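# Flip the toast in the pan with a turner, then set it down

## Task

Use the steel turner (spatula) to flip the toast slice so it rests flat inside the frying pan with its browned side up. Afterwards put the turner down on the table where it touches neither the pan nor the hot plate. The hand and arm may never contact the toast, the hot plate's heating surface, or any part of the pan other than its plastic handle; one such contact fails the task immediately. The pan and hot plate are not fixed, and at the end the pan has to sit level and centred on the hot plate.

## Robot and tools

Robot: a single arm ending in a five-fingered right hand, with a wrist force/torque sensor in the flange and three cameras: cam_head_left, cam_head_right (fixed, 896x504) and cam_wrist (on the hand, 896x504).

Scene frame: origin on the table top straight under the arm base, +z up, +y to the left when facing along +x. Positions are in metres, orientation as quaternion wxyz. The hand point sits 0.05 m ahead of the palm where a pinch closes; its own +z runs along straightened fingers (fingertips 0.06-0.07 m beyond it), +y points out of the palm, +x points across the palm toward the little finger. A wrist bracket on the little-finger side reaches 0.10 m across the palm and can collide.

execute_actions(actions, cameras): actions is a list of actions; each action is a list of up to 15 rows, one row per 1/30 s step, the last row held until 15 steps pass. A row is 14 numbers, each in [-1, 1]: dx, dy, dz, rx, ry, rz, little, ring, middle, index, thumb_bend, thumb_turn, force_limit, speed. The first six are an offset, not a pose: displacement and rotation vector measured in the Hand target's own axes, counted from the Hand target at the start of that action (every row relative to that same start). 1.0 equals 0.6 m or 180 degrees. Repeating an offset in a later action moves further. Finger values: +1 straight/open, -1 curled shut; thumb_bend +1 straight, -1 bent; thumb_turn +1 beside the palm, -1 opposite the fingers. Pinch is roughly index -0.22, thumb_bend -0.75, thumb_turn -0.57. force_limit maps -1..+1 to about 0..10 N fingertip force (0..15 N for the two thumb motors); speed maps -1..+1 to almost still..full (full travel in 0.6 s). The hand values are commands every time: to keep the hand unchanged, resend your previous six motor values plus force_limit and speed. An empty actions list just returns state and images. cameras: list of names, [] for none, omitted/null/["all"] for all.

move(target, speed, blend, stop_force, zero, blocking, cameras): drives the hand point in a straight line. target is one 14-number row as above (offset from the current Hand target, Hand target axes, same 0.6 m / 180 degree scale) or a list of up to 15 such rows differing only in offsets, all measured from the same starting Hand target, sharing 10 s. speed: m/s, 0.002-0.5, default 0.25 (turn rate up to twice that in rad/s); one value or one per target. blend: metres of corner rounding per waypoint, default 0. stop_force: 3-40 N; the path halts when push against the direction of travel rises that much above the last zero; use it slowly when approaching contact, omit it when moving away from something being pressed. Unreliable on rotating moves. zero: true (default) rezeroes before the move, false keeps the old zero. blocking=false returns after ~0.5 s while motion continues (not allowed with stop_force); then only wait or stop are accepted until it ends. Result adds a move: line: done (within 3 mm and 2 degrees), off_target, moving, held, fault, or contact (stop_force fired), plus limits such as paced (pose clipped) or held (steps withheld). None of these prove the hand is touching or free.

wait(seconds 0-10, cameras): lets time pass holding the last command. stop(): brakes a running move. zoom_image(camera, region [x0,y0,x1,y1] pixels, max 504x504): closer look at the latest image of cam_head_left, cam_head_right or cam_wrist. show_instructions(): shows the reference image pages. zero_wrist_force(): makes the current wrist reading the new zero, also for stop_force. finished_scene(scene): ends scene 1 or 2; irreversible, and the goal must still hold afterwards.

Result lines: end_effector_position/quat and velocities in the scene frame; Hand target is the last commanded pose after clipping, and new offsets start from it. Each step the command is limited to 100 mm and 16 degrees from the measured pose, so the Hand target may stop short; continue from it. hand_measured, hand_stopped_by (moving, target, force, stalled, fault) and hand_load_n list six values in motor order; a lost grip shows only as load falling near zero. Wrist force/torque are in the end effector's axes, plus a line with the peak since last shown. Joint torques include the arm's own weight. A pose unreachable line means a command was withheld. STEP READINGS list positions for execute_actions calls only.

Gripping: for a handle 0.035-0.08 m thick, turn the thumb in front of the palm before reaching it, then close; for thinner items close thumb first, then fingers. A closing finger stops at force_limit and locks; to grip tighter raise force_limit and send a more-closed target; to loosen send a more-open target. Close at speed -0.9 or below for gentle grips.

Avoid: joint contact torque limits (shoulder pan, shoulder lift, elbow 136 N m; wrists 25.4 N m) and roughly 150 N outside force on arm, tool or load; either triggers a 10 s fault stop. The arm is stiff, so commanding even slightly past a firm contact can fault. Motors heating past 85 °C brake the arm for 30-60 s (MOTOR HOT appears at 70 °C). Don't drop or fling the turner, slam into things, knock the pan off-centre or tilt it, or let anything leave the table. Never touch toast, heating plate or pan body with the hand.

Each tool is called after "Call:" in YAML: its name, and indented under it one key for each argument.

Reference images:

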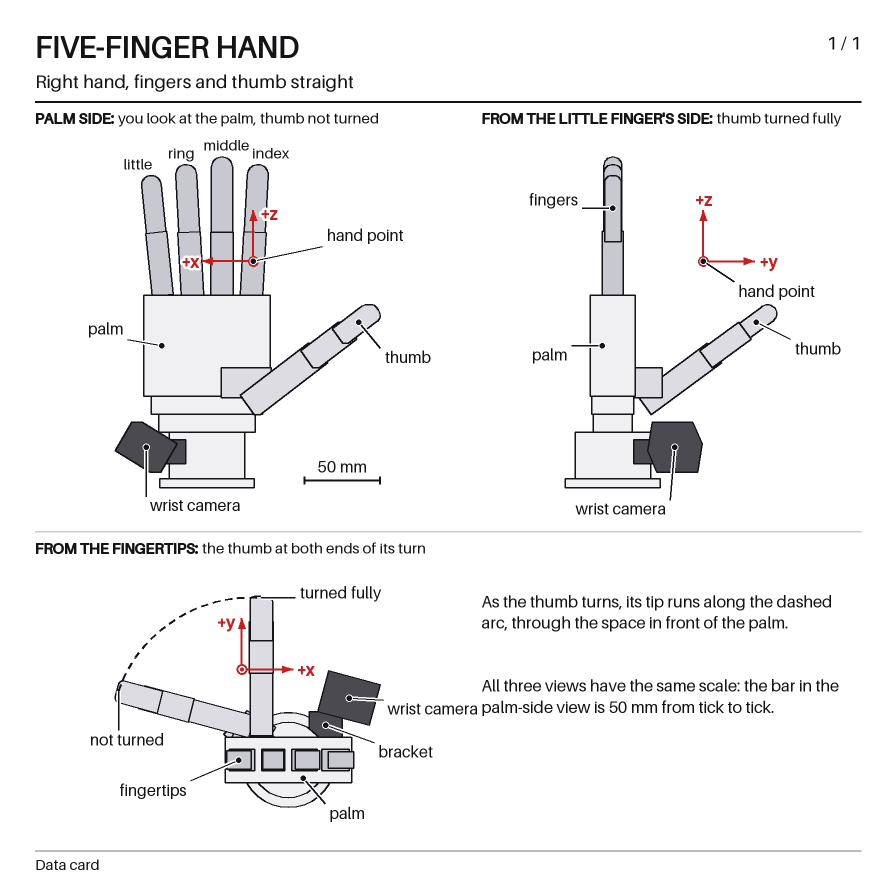

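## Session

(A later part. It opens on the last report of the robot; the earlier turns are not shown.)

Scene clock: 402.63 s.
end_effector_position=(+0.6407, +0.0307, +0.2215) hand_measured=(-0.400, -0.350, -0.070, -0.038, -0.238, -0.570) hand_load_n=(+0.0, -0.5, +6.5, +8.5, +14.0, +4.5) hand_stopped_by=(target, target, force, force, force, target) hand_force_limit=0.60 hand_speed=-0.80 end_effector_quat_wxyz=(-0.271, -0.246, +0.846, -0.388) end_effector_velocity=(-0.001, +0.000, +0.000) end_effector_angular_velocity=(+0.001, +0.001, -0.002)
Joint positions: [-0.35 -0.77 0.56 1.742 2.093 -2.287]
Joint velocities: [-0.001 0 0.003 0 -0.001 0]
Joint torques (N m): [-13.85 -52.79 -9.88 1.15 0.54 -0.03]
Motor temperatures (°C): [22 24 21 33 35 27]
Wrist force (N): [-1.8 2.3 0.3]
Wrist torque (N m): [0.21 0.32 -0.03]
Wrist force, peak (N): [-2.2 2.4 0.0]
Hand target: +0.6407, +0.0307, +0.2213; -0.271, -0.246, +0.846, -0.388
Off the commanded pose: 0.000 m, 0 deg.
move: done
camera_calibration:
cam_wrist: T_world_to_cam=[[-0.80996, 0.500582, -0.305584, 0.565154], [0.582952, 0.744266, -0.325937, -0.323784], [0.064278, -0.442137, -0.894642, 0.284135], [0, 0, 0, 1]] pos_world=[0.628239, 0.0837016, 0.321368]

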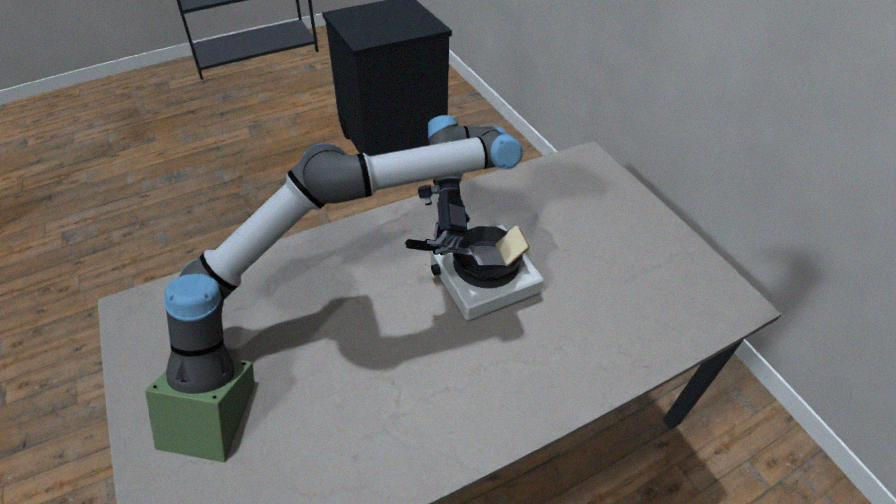

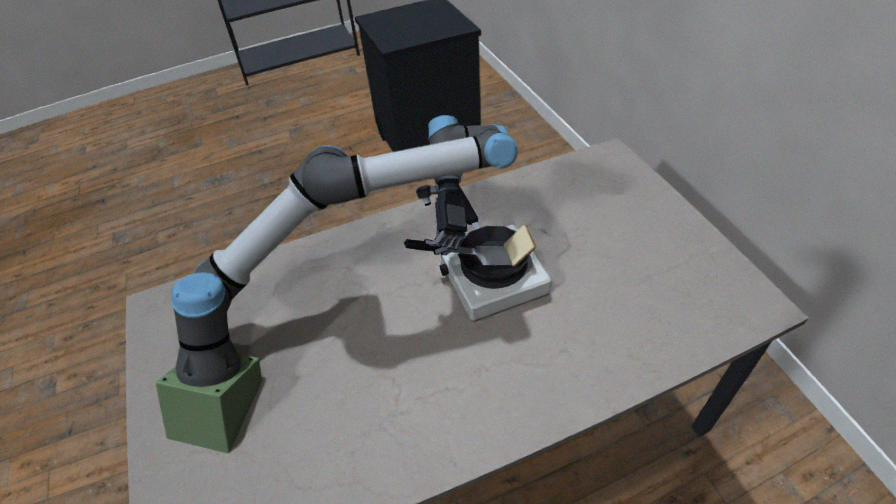

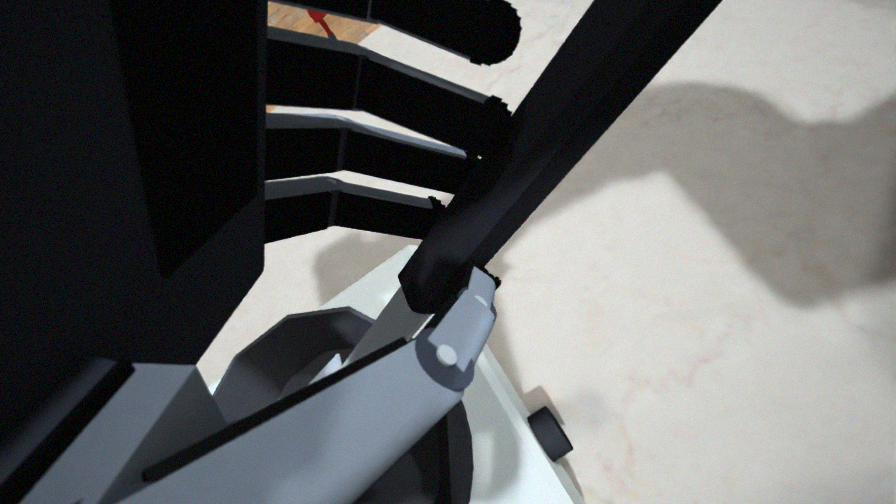

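Call:
move:
  target: [-0.0141,0.0113,0.0120,0,0,0,-0.4,-0.35,-0.35,-0.5,-0.95,-0.57,0.6,-0.8]
  speed: 0.02
  cameras: []

Call:
execute_actions:
  actions:
    - [[0.0427,0.0366,0.0156,0,0,0,-0.4,-0.35,-0.35,-0.5,-0.95,-0.57,0.6,-0.8],[0.0427,0.0366,0.0156,0,0,0,-0.4,-0.35,-0.35,-0.5,-0.95,-0.57,0.6,-0.8],[0.0427,0.0366,0.0156,0,0,0,-0.4,-0.35,-0.35,-0.5,-0.95,-0.57,0.6,-0.8],[0.0427,0.0366,0.0156,0,0,0,-0.4,-0.35,-0.35,-0.5,-0.95,-0.57,0.6,-0.8],[0.0427,0.0366,0.0156,0,0,0,-0.4,-0.35,-0.35,-0.5,-0.95,-0.57,0.6,-0.8],[0,0,0,0,0,0,-0.4,-0.35,-0.35,-0.5,-0.95,-0.57,0.6,-0.8]]
  cameras: ["cam_head_left","cam_head_right"]

Call:
zoom_image:
  camera: "cam_head_left"
  region: [430, 225, 530, 295]

Call:
zoom_image:
  camera: "cam_head_right"
  region: [440, 225, 540, 295]

Scene clock: 429.10 s.
end_effector_position=(+0.6408, +0.0307, +0.2081) hand_measured=(-0.400, -0.350, -0.070, -0.038, -0.238, -0.570) hand_load_n=(+0.0, +0.0, +7.0, +7.5, +14.0, +3.5) hand_stopped_by=(target, target, force, force, force, target) hand_force_limit=0.60 hand_speed=-0.80 end_effector_quat_wxyz=(-0.271, -0.246, +0.846, -0.388) end_effector_velocity=(+0.000, +0.000, +0.001) end_effector_angular_velocity=(+0.000, -0.001, +0.001)
Joint positions: [-0.34 -0.764 0.581 1.72 2.093 -2.276]
Joint velocities: [0 0 -0.002 0.001 0 -0.001]
Joint torques (N m): [-24.68 -50.4 -22.47 3.8 2.85 -0.16]
Motor temperatures (°C): [22 24 21 33 35 27]
Wrist force (N): [-1.2 2.0 -0.1]
Wrist torque (N m): [0.20 0.30 0.03]
Wrist force, peak (N): [-2.1 2.3 0.3]
Hand target: +0.6408, +0.0307, +0.2083; -0.271, -0.246, +0.846, -0.388
Off the commanded pose: 0.000 m, 0 deg.
move: done
No camera images: "cameras" was empty.

Scene clock: 429.87 s.
end_effector_position=(+0.6408, +0.0307, +0.2083) hand_measured=(-0.400, -0.350, -0.070, -0.038, -0.238, -0.570) hand_load_n=(+0.0, +0.0, +7.5, +7.5, +14.0, +4.0) hand_stopped_by=(target, target, force, force, force, target) hand_force_limit=0.60 hand_speed=-0.80 end_effector_quat_wxyz=(-0.271, -0.246, +0.846, -0.388) end_effector_velocity=(+0.001, +0.000, +0.000) end_effector_angular_velocity=(+0.000, -0.001, +0.001)
Joint positions: [-0.341 -0.764 0.581 1.721 2.093 -2.276]
Joint velocities: [0 0.002 -0.004 0.001 0 -0.001]
Joint torques (N m): [-26.47 -44.96 -23.91 3.76 0.16 -2.26]
Motor temperatures (°C): [22 24 21 33 35 27]
Wrist force (N): [-1.4 2.1 -0.4]
Wrist torque (N m): [0.24 0.31 0.03]
Wrist force, peak (N): [-5.7 6.7 10.8]
Hand target: +0.6408, +0.0307, +0.2083; -0.271, -0.246, +0.846, -0.388
Off the commanded pose: 0.000 m, 0 deg.
Step readings (end_effector_position):
0: (+0.6408, +0.0307, +0.2081)
1: (+0.6405, +0.0309, +0.2088)
2: (+0.6383, +0.0313, +0.2113)
4: (+0.6180, +0.0329, +0.2144)
8: (+0.6134, +0.0284, +0.1997)
15: (+0.6415, +0.0309, +0.2088)
Images, in order (width x height): cam_head_left 896x504, cam_head_right 896x504.

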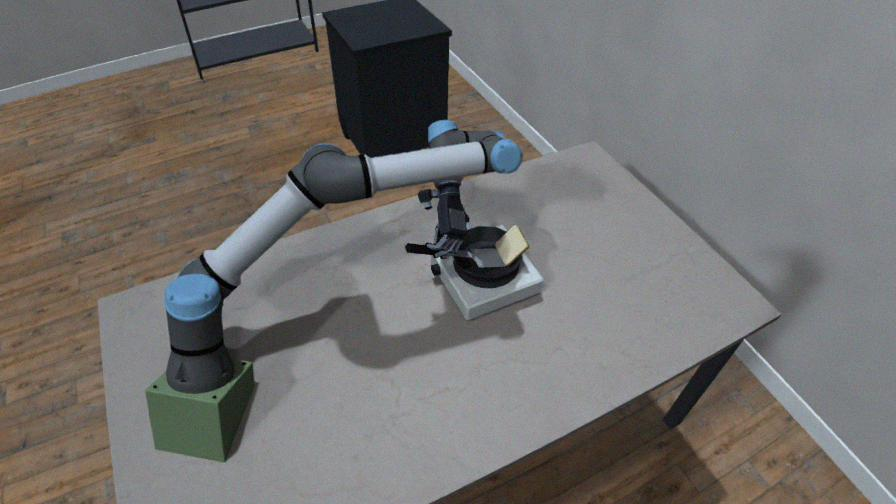

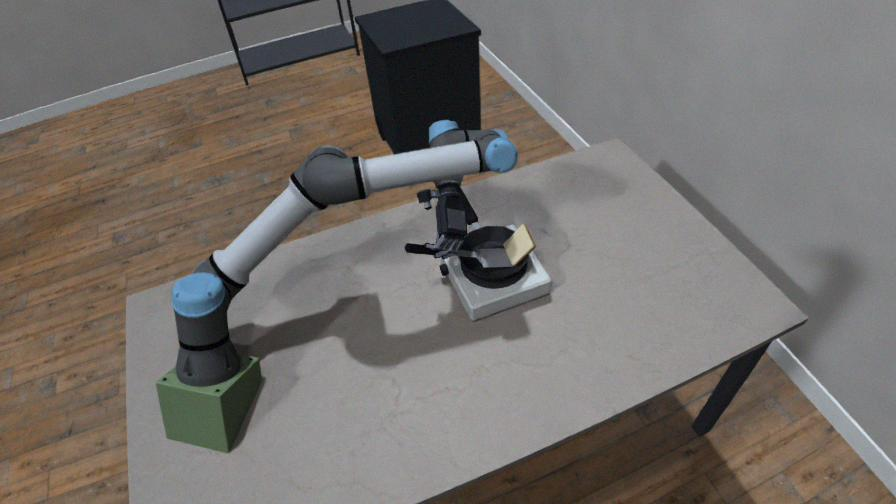

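Scaled by 5.040.

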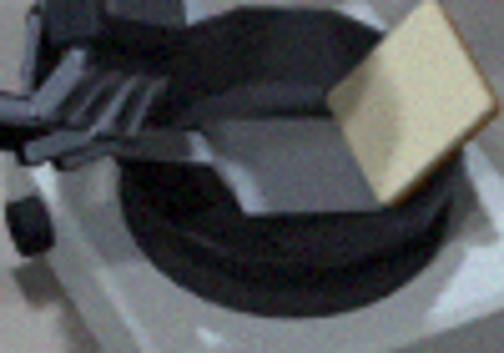

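Scaled by 5.040.

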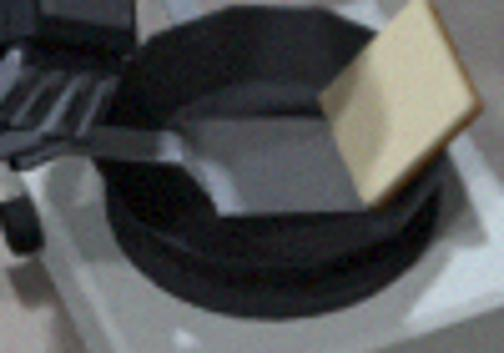

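Call:
move:
  target: [0.0130,-0.0104,-0.0111,0,0,0,-0.4,-0.35,-0.35,-0.5,-0.95,-0.57,0.6,-0.8]
  speed: 0.02
  cameras: ["cam_head_left","cam_head_right"]

Call:
zoom_image:
  camera: "cam_head_left"
  region: [475, 220, 535, 270]

Call:
zoom_image:
  camera: "cam_head_right"
  region: [480, 220, 540, 270]

Scene clock: 433.23 s.
end_effector_position=(+0.6407, +0.0307, +0.2205) hand_measured=(-0.400, -0.350, -0.070, -0.038, -0.238, -0.570) hand_load_n=(+0.0, -0.5, +7.0, +8.0, +13.5, +4.5) hand_stopped_by=(target, target, force, force, force, target) hand_force_limit=0.60 hand_speed=-0.80 end_effector_quat_wxyz=(-0.271, -0.246, +0.846, -0.388) end_effector_velocity=(-0.001, +0.000, -0.001) end_effector_angular_velocity=(+0.001, +0.004, +0.000)
Joint positions: [-0.35 -0.77 0.561 1.741 2.093 -2.286]
Joint velocities: [0 0 0.003 0 0 -0.002]
Joint torques (N m): [-14.23 -52.84 -7.46 1.32 0.46 -0.1]
Motor temperatures (°C): [22 24 21 33 35 27]
Wrist force (N): [-1.8 2.4 0.1]
Wrist torque (N m): [0.23 0.32 -0.02]
Wrist force, peak (N): [-2.0 2.6 0.3]
Hand target: +0.6407, +0.0308, +0.2203; -0.271, -0.246, +0.846, -0.388
Off the commanded pose: 0.000 m, 0 deg.
move: done
Images, in order (width x height): cam_head_left 896x504, cam_head_right 896x504.

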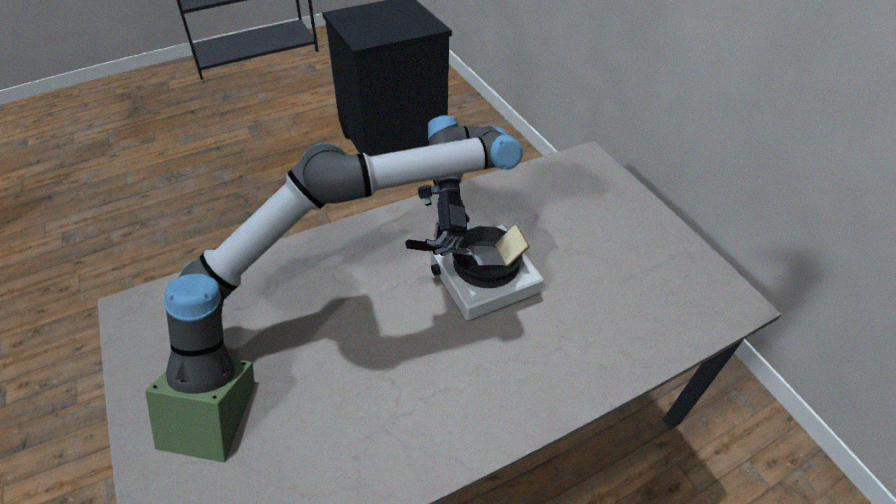

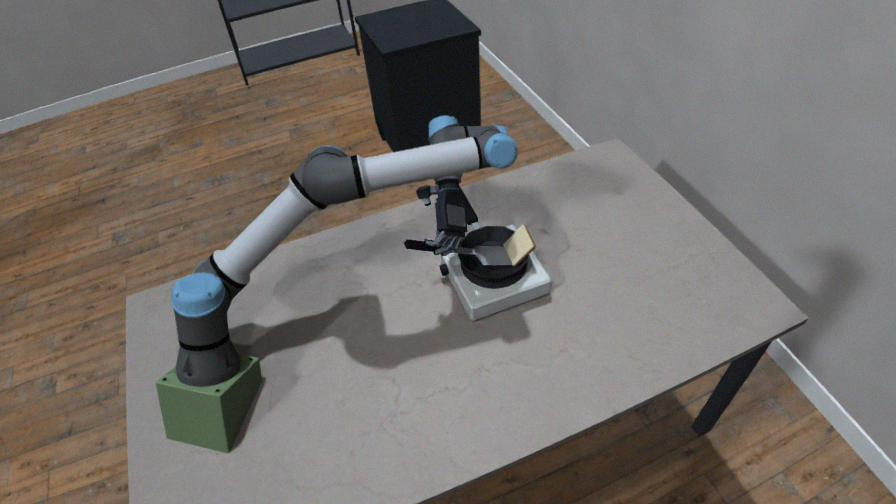

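Scaled by 8.400.

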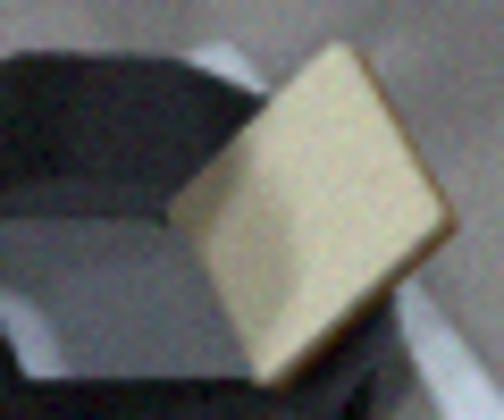

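Scaled by 8.400.

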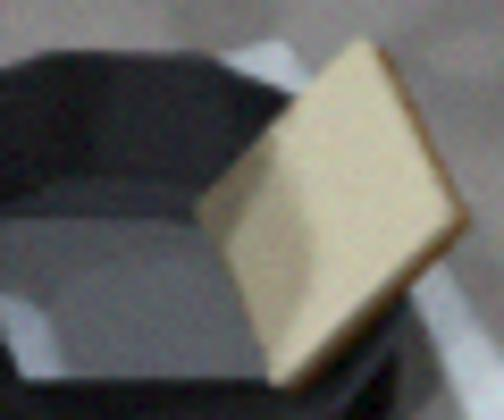

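Call:
move:
  target: [-0.0056,0.0024,0.0032,0,0,0,-0.4,-0.35,-0.35,-0.5,-0.95,-0.57,0.6,-0.8]
  speed: 0.02
  cameras: []

Call:
move:
  target: [-0.0003,-0.0200,-0.0147,0,0,0,-0.4,-0.35,-0.35,-0.5,-0.95,-0.57,0.6,-0.8]
  speed: 0.02
  cameras: ["cam_head_left","cam_head_right"]

Call:
zoom_image:
  camera: "cam_head_left"
  region: [475, 220, 535, 270]

Call:
zoom_image:
  camera: "cam_head_right"
  region: [480, 220, 540, 270]

Scene clock: 444.57 s.
end_effector_position=(+0.6418, +0.0308, +0.2162) hand_measured=(-0.400, -0.350, -0.070, -0.038, -0.238, -0.570) hand_load_n=(+0.0, -0.5, +6.5, +8.0, +13.5, +4.5) hand_stopped_by=(target, target, force, force, force, target) hand_force_limit=0.60 hand_speed=-0.80 end_effector_quat_wxyz=(-0.271, -0.246, +0.846, -0.388) end_effector_velocity=(+0.000, +0.000, +0.000) end_effector_angular_velocity=(+0.000, +0.001, -0.001)
Joint positions: [-0.346 -0.763 0.559 1.738 2.093 -2.282]
Joint velocities: [0 0.001 0 0.001 0 0]
Joint torques (N m): [-17.61 -50.28 -21.46 0.6 3.18 1.5]
Motor temperatures (°C): [22 24 21 33 35 27]
Wrist force (N): [-1.8 2.2 0.4]
Wrist torque (N m): [0.18 0.32 -0.04]
Wrist force, peak (N): [-1.8 2.7 0.3]
Hand target: +0.6418, +0.0308, +0.2163; -0.271, -0.246, +0.846, -0.388
Off the commanded pose: 0.000 m, 0 deg.
move: done
No camera images: "cameras" was empty.

Scene clock: 445.63 s.
end_effector_position=(+0.6517, +0.0307, +0.2273) hand_measured=(-0.400, -0.350, -0.070, -0.038, -0.238, -0.570) hand_load_n=(+0.0, -0.5, +7.0, +8.0, +13.5, +4.5) hand_stopped_by=(target, target, force, force, force, target) hand_force_limit=0.60 hand_speed=-0.80 end_effector_quat_wxyz=(-0.271, -0.246, +0.846, -0.388) end_effector_velocity=(+0.000, +0.000, +0.000) end_effector_angular_velocity=(+0.000, -0.002, +0.003)
Joint positions: [-0.352 -0.716 0.44 1.807 2.093 -2.289]
Joint velocities: [0.001 -0.002 0.002 -0.003 0 -0.001]
Joint torques (N m): [-17.55 -64.72 -9.83 0.4 0.64 0.43]
Motor temperatures (°C): [22 24 21 33 35 27]
Wrist force (N): [-1.9 2.3 0.1]
Wrist torque (N m): [0.22 0.33 -0.06]
Wrist force, peak (N): [-2.0 2.8 0.4]
Hand target: +0.6517, +0.0308, +0.2274; -0.271, -0.246, +0.846, -0.388
Off the commanded pose: 0.000 m, 0 deg.
move: done
Images, in order (width x height): cam_head_left 896x504, cam_head_right 896x504.

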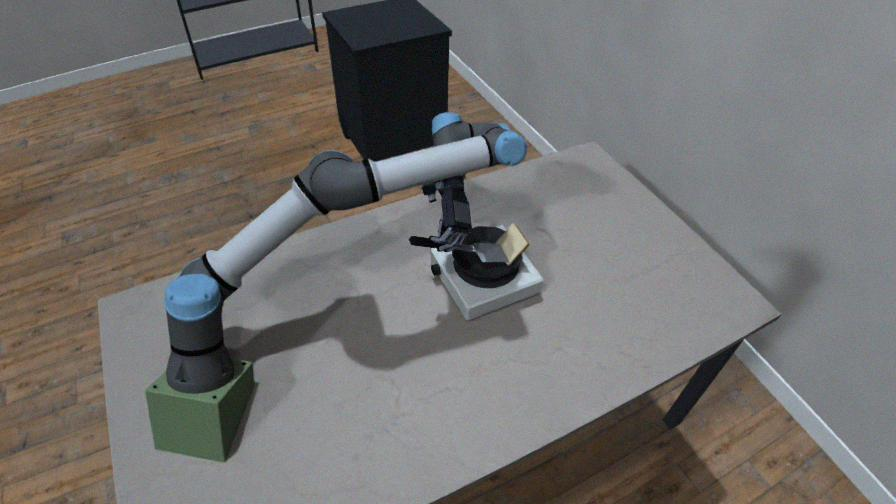

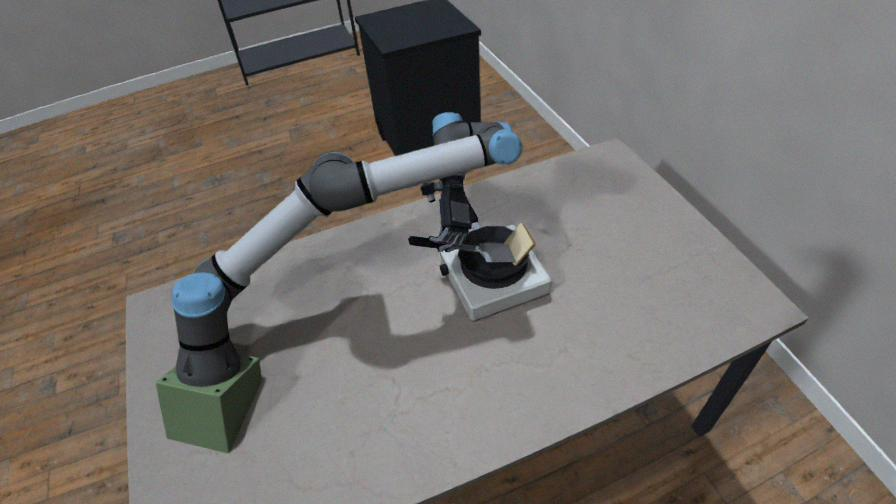

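Scaled by 8.400.

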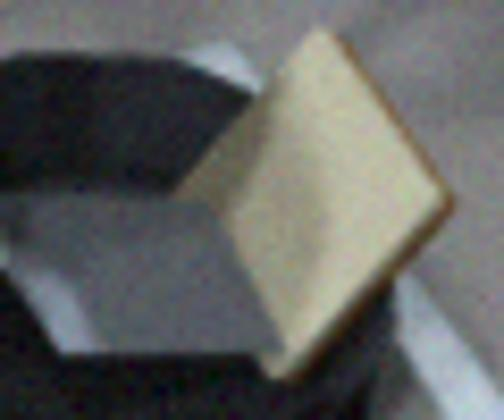

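Scaled by 8.400.

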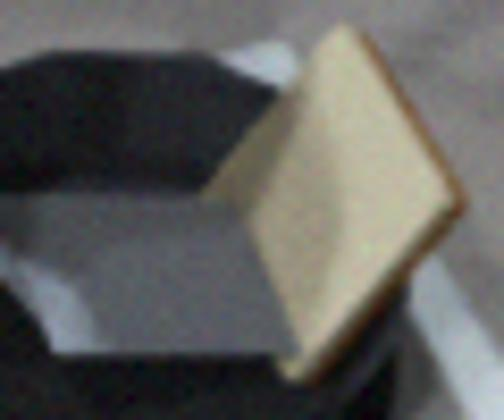

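Call:
move:
  target: [0.0244,0.0209,0.0089,0,0,0,-0.4,-0.35,-0.35,-0.5,-0.95,-0.57,0.6,-0.8]
  speed: 0.02
  cameras: []

Call:
move:
  target: [-0.0200,0.0161,0.0170,0,0,0,-0.4,-0.35,-0.35,-0.5,-0.95,-0.57,0.6,-0.8]
  speed: 0.02
  cameras: ["cam_head_left","cam_head_right"]

Call:
zoom_image:
  camera: "cam_head_left"
  region: [475, 220, 535, 270]

Call:
zoom_image:
  camera: "cam_head_right"
  region: [480, 220, 540, 270]

Scene clock: 452.63 s.
end_effector_position=(+0.6318, +0.0308, +0.2274) hand_measured=(-0.400, -0.350, -0.070, -0.038, -0.238, -0.570) hand_load_n=(+0.0, -0.5, +7.0, +8.0, +13.5, +4.5) hand_stopped_by=(target, target, force, force, force, target) hand_force_limit=0.60 hand_speed=-0.80 end_effector_quat_wxyz=(-0.271, -0.246, +0.846, -0.388) end_effector_velocity=(+0.000, +0.000, +0.001) end_effector_angular_velocity=(+0.000, +0.002, -0.002)
Joint positions: [-0.357 -0.811 0.624 1.715 2.093 -2.294]
Joint velocities: [0 0.001 -0.002 0.004 0 0.001]
Joint torques (N m): [-21.58 -38.46 -23.83 4.53 0.45 -1.63]
Motor temperatures (°C): [22 24 21 33 35 27]
Wrist force (N): [-2.1 2.1 0.3]
Wrist torque (N m): [0.15 0.30 -0.07]
Wrist force, peak (N): [-2.0 2.5 0.4]
Hand target: +0.6318, +0.0308, +0.2273; -0.271, -0.246, +0.846, -0.388
Off the commanded pose: 0.000 m, 0 deg.
move: done
No camera images: "cameras" was empty.

Scene clock: 453.80 s.
end_effector_position=(+0.6318, +0.0308, +0.2087) hand_measured=(-0.400, -0.350, -0.070, -0.038, -0.238, -0.570) hand_load_n=(+0.0, +0.0, +8.0, +7.5, +13.5, +4.0) hand_stopped_by=(target, target, force, force, force, target) hand_force_limit=0.60 hand_speed=-0.80 end_effector_quat_wxyz=(-0.271, -0.246, +0.846, -0.388) end_effector_velocity=(+0.000, +0.000, +0.000) end_effector_angular_velocity=(+0.001, -0.001, -0.001)
Joint positions: [-0.343 -0.801 0.652 1.686 2.093 -2.278]
Joint velocities: [0 0 -0.001 0.001 -0.001 0.001]
Joint torques (N m): [-23.96 -50.95 -24.04 3.79 3.04 -0.28]
Motor temperatures (°C): [22 24 21 33 35 27]
Wrist force (N): [-1.2 2.1 0.2]
Wrist torque (N m): [0.23 0.22 0.04]
Wrist force, peak (N): [-2.2 2.2 0.2]
Hand target: +0.6318, +0.0308, +0.2089; -0.271, -0.246, +0.846, -0.388
Off the commanded pose: 0.000 m, 0 deg.
move: done
Images, in order (width x height): cam_head_left 896x504, cam_head_right 896x504.

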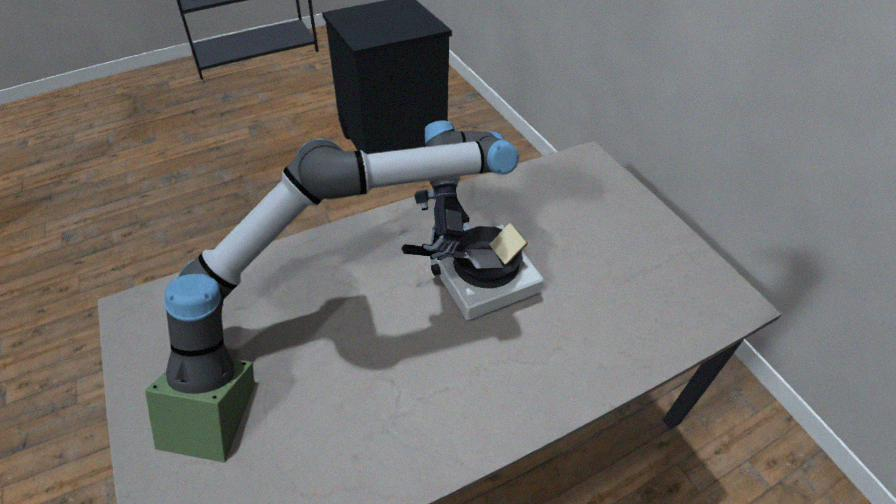

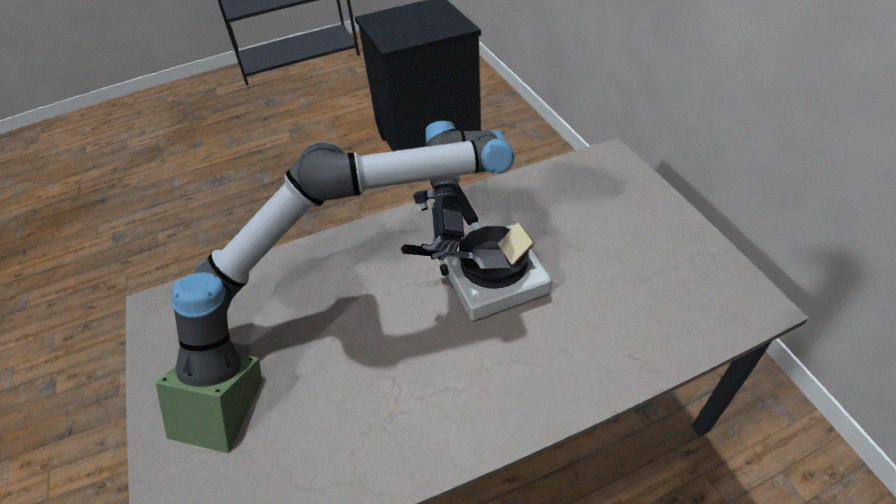

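Scaled by 8.400.

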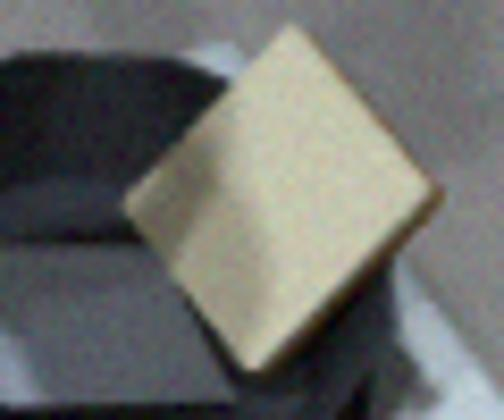

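Scaled by 8.400.

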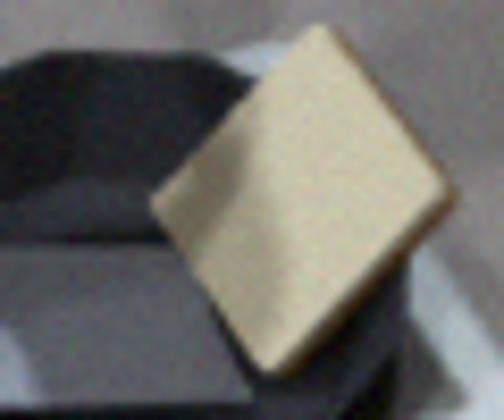

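Call:
zoom_image:
  camera: "cam_head_left"
  region: [480, 240, 520, 275]

Call:
zoom_image:
  camera: "cam_head_right"
  region: [485, 240, 525, 275]

Scaled by 12.600.

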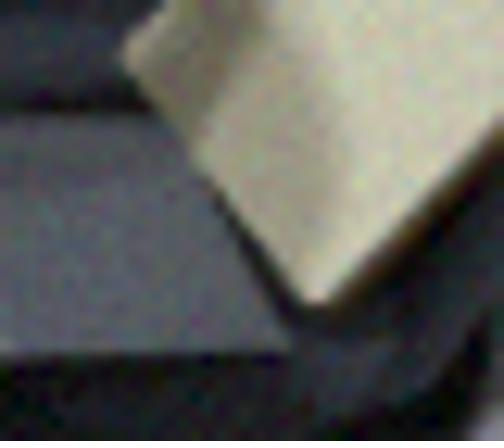

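Scaled by 12.600.

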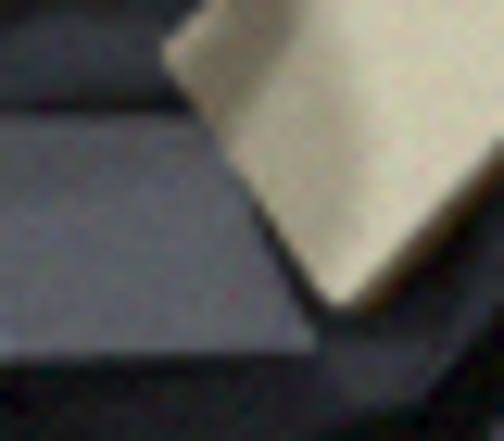

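Call:
move:
  target: [-0.0098,-0.0084,-0.0036,0,0,0,-0.4,-0.35,-0.35,-0.5,-0.95,-0.57,0.6,-0.8]
  speed: 0.05
  cameras: ["cam_head_left","cam_head_right"]

Call:
zoom_image:
  camera: "cam_head_left"
  region: [475, 220, 535, 270]

Call:
zoom_image:
  camera: "cam_head_right"
  region: [480, 220, 540, 270]

Scene clock: 460.30 s.
end_effector_position=(+0.6398, +0.0308, +0.2088) hand_measured=(-0.400, -0.350, -0.070, -0.038, -0.238, -0.570) hand_load_n=(+0.0, +0.0, +7.5, +7.5, +14.0, +4.0) hand_stopped_by=(target, target, force, force, force, target) hand_force_limit=0.60 hand_speed=-0.80 end_effector_quat_wxyz=(-0.271, -0.246, +0.846, -0.388) end_effector_velocity=(+0.000, +0.000, +0.000) end_effector_angular_velocity=(+0.000, -0.002, +0.001)
Joint positions: [-0.341 -0.768 0.588 1.718 2.093 -2.276]
Joint velocities: [0 -0.002 0.003 -0.003 0 0]
Joint torques (N m): [-14.49 -63.98 -11.87 -0.01 2.46 1.79]
Motor temperatures (°C): [22 24 21 33 35 27]
Wrist force (N): [-1.6 1.9 -0.2]
Wrist torque (N m): [0.20 0.29 0.03]
Wrist force, peak (N): [-1.9 2.1 0.5]
Hand target: +0.6398, +0.0308, +0.2089; -0.271, -0.246, +0.846, -0.388
Off the commanded pose: 0.000 m, 0 deg.
move: done
Images, in order (width x height): cam_head_left 896x504, cam_head_right 896x504.

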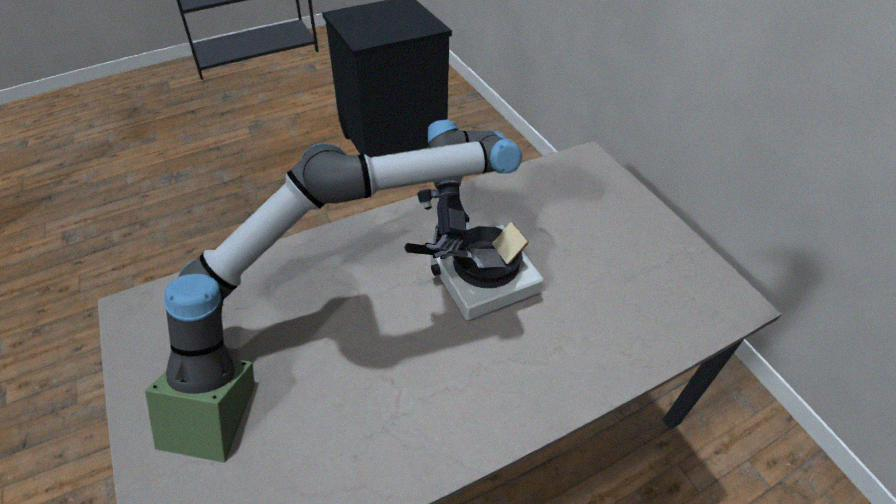

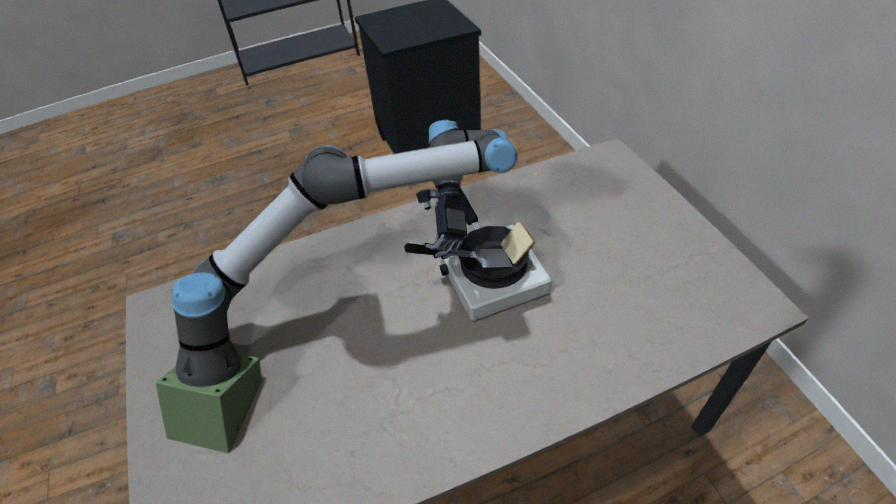

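Scaled by 8.400.

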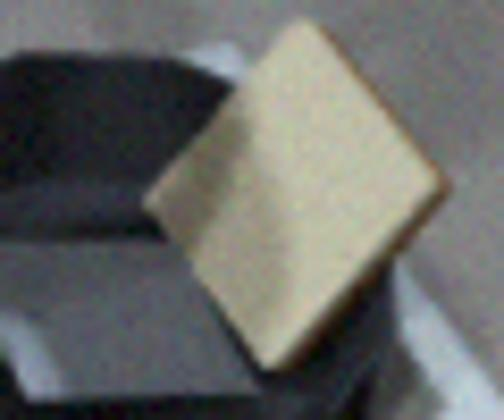

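Scaled by 8.400.

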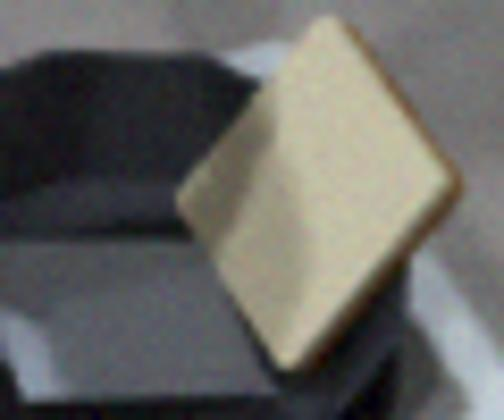

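Call:
move:
  target: [0.0195,-0.0157,-0.0166,0,0,0,-0.4,-0.35,-0.35,-0.5,-0.95,-0.57,0.6,-0.8]
  speed: 0.02
  cameras: ["cam_head_left","cam_head_right"]

Call:
zoom_image:
  camera: "cam_head_left"
  region: [475, 220, 535, 270]

Call:
zoom_image:
  camera: "cam_head_right"
  region: [480, 220, 540, 270]

Scene clock: 468.00 s.
end_effector_position=(+0.6398, +0.0309, +0.2271) hand_measured=(-0.400, -0.350, -0.070, -0.038, -0.238, -0.570) hand_load_n=(+0.0, -0.5, +7.0, +8.0, +13.5, +4.5) hand_stopped_by=(target, target, force, force, force, target) hand_force_limit=0.60 hand_speed=-0.80 end_effector_quat_wxyz=(-0.271, -0.246, +0.846, -0.388) end_effector_velocity=(+0.000, +0.000, -0.001) end_effector_angular_velocity=(+0.001, +0.002, +0.000)
Joint positions: [-0.354 -0.776 0.558 1.748 2.093 -2.292]
Joint velocities: [0 0 0.003 -0.001 0 -0.001]
Joint torques (N m): [-13.33 -52.91 -9.35 1.16 0.42 0.17]
Motor temperatures (°C): [22 24 21 33 35 27]
Wrist force (N): [-1.9 2.5 0.4]
Wrist torque (N m): [0.24 0.33 -0.02]
Wrist force, peak (N): [-1.9 2.5 0.4]
Hand target: +0.6398, +0.0309, +0.2269; -0.271, -0.246, +0.846, -0.388
Off the commanded pose: 0.000 m, 0 deg.
move: done
Images, in order (width x height): cam_head_left 896x504, cam_head_right 896x504.

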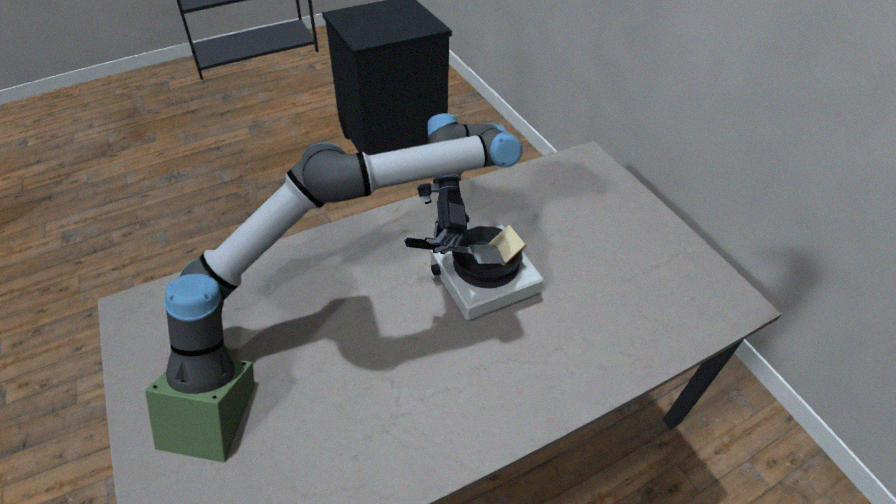

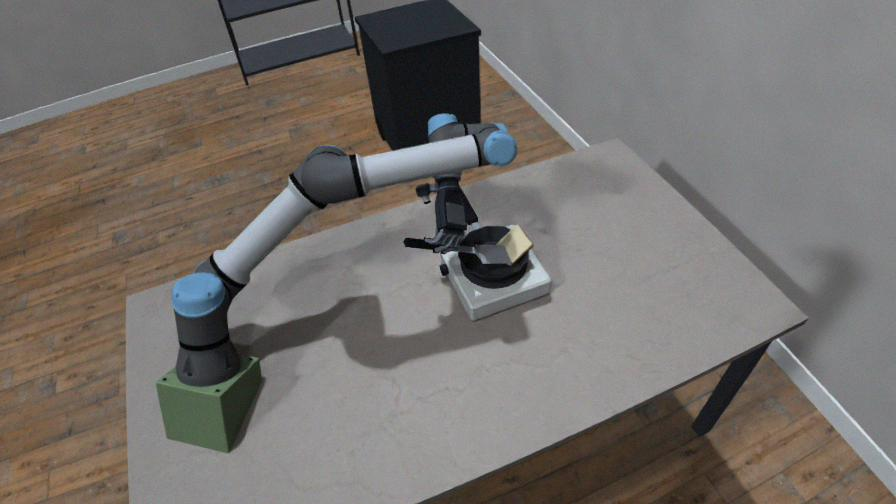

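Scaled by 8.400.

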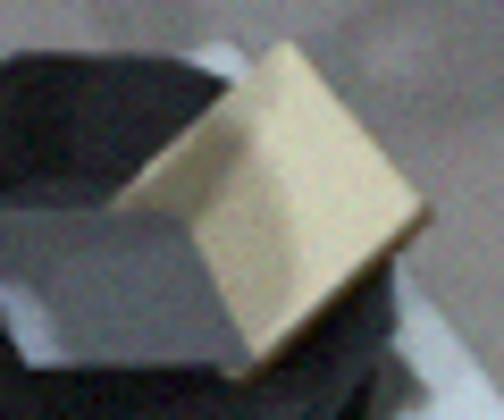

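Scaled by 8.400.

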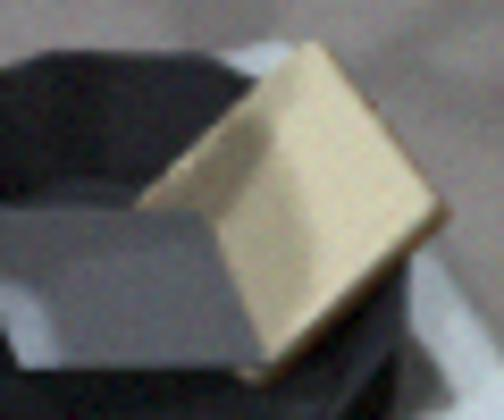

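Call:
move:
  target: [0.0650,0.0244,-0.0007,0,0,0,-0.4,-0.35,-0.35,-0.5,-0.95,-0.57,0.6,-0.8]
  speed: 0.03
  cameras: ["cam_head_left","cam_head_right"]

Call:
zoom_image:
  camera: "cam_head_left"
  region: [430, 225, 530, 295]

Call:
zoom_image:
  camera: "cam_head_right"
  region: [440, 225, 540, 295]

Scene clock: 474.67 s.
end_effector_position=(+0.6023, +0.0315, +0.2449) hand_measured=(-0.400, -0.350, -0.070, -0.038, -0.238, -0.570) hand_load_n=(+0.0, -0.5, +7.0, +8.0, +13.5, +4.5) hand_stopped_by=(target, target, force, force, force, target) hand_force_limit=0.60 hand_speed=-0.80 end_effector_quat_wxyz=(-0.271, -0.246, +0.846, -0.388) end_effector_velocity=(+0.000, +0.000, +0.000) end_effector_angular_velocity=(+0.001, +0.002, -0.001)
Joint positions: [-0.377 -0.927 0.799 1.644 2.092 -2.318]
Joint velocities: [0 0.003 -0.005 0.005 -0.001 0]
Joint torques (N m): [-11.31 -34.94 -23.74 5.01 0.67 0.59]
Motor temperatures (°C): [22 24 21 33 35 27]
Wrist force (N): [-1.9 2.1 0.5]
Wrist torque (N m): [0.21 0.27 -0.06]
Wrist force, peak (N): [-2.3 2.3 0.9]
Hand target: +0.6022, +0.0316, +0.2448; -0.271, -0.246, +0.846, -0.388
Off the commanded pose: 0.000 m, 0 deg.
move: done
Images, in order (width x height): cam_head_left 896x504, cam_head_right 896x504.

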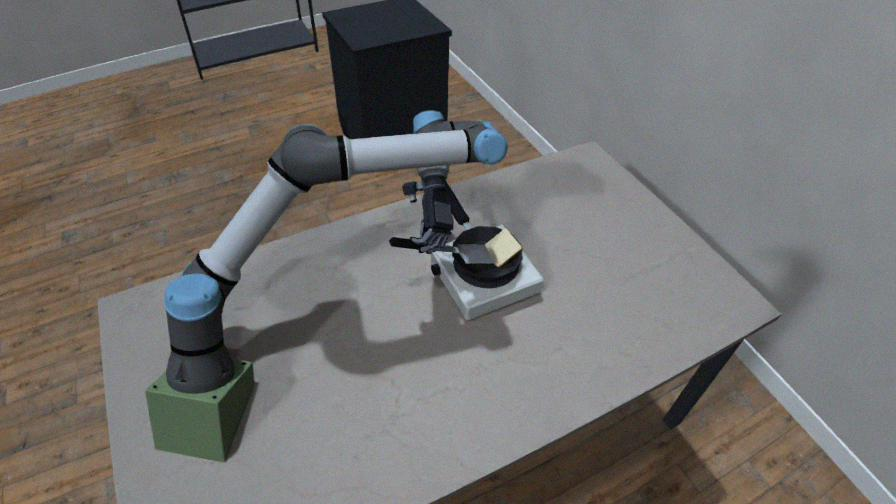

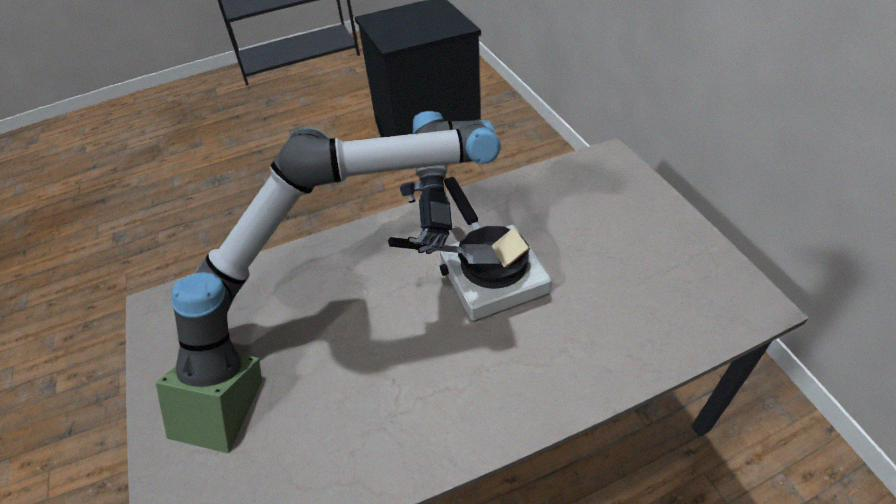

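Scaled by 5.040.

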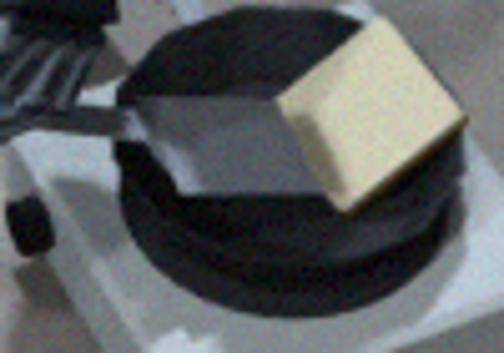

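Scaled by 5.040.

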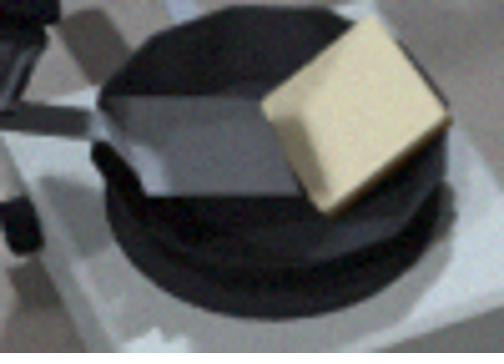

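Call:
move:
  target: [0.0700,0.0244,-0.0007,0,0,0,-0.4,-0.35,-0.35,-0.5,-0.95,-0.57,0.6,-0.8]
  speed: 0.05
  cameras: ["cam_head_left","cam_head_right"]

Call:
zoom_image:
  camera: "cam_head_left"
  region: [430, 225, 530, 295]

Call:
zoom_image:
  camera: "cam_head_right"
  region: [440, 225, 540, 295]

Scene clock: 482.43 s.
end_effector_position=(+0.5625, +0.0317, +0.2647) hand_measured=(-0.400, -0.350, -0.070, -0.038, -0.238, -0.570) hand_load_n=(+0.0, -0.5, +7.0, +8.0, +13.5, +4.5) hand_stopped_by=(target, target, force, force, force, target) hand_force_limit=0.60 hand_speed=-0.80 end_effector_quat_wxyz=(-0.271, -0.246, +0.846, -0.388) end_effector_velocity=(+0.001, +0.000, +0.000) end_effector_angular_velocity=(-0.001, -0.002, +0.001)
Joint positions: [-0.408 -1.06 0.989 1.57 2.09 -2.353]
Joint velocities: [0 0 -0.001 -0.001 0 0.001]
Joint torques (N m): [-8.78 -34.99 -16.26 4.95 0.74 2.18]
Motor temperatures (°C): [22 24 21 33 35 27]
Wrist force (N): [-2.0 2.0 0.6]
Wrist torque (N m): [0.15 0.29 -0.06]
Wrist force, peak (N): [-2.6 2.2 0.8]
Hand target: +0.5624, +0.0317, +0.2646; -0.271, -0.246, +0.846, -0.388
Off the commanded pose: 0.000 m, 0 deg.
move: done
Images, in order (width x height): cam_head_left 896x504, cam_head_right 896x504.

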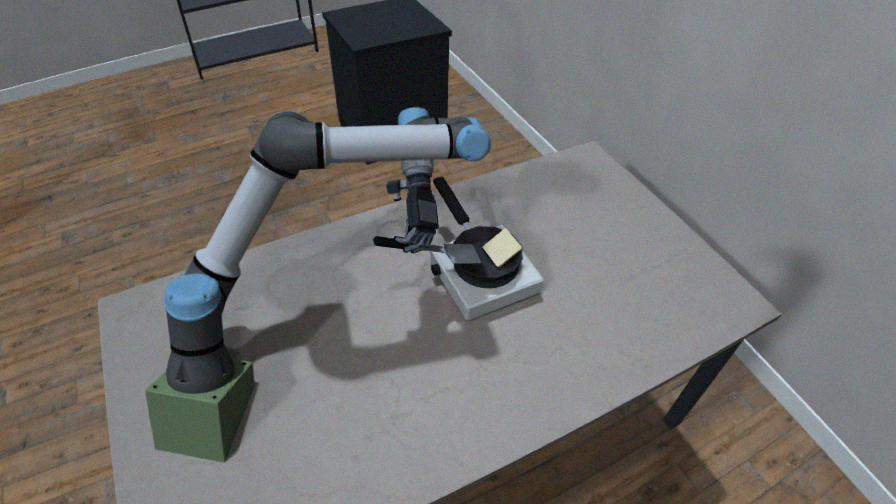

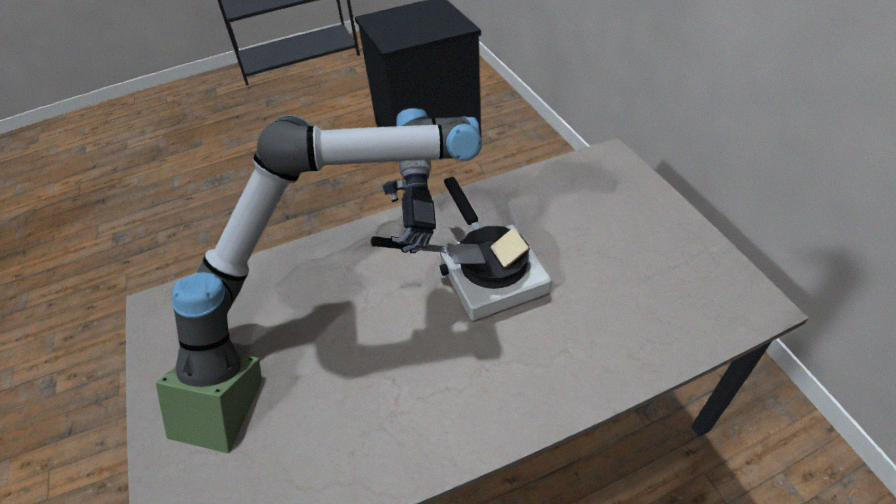

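Scaled by 5.040.

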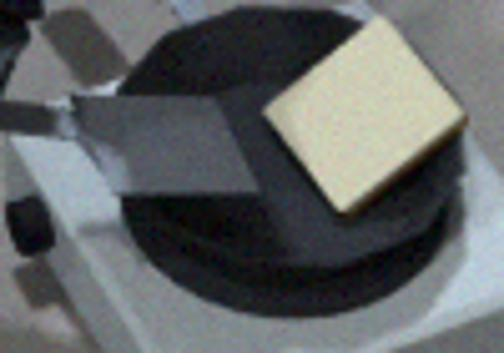

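Scaled by 5.040.

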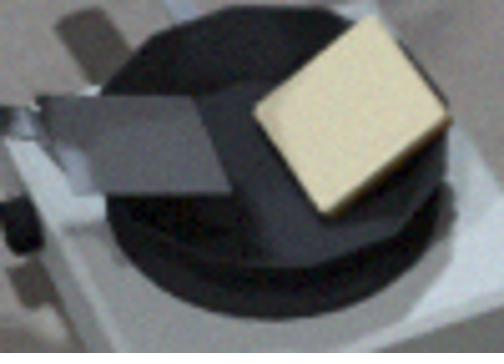

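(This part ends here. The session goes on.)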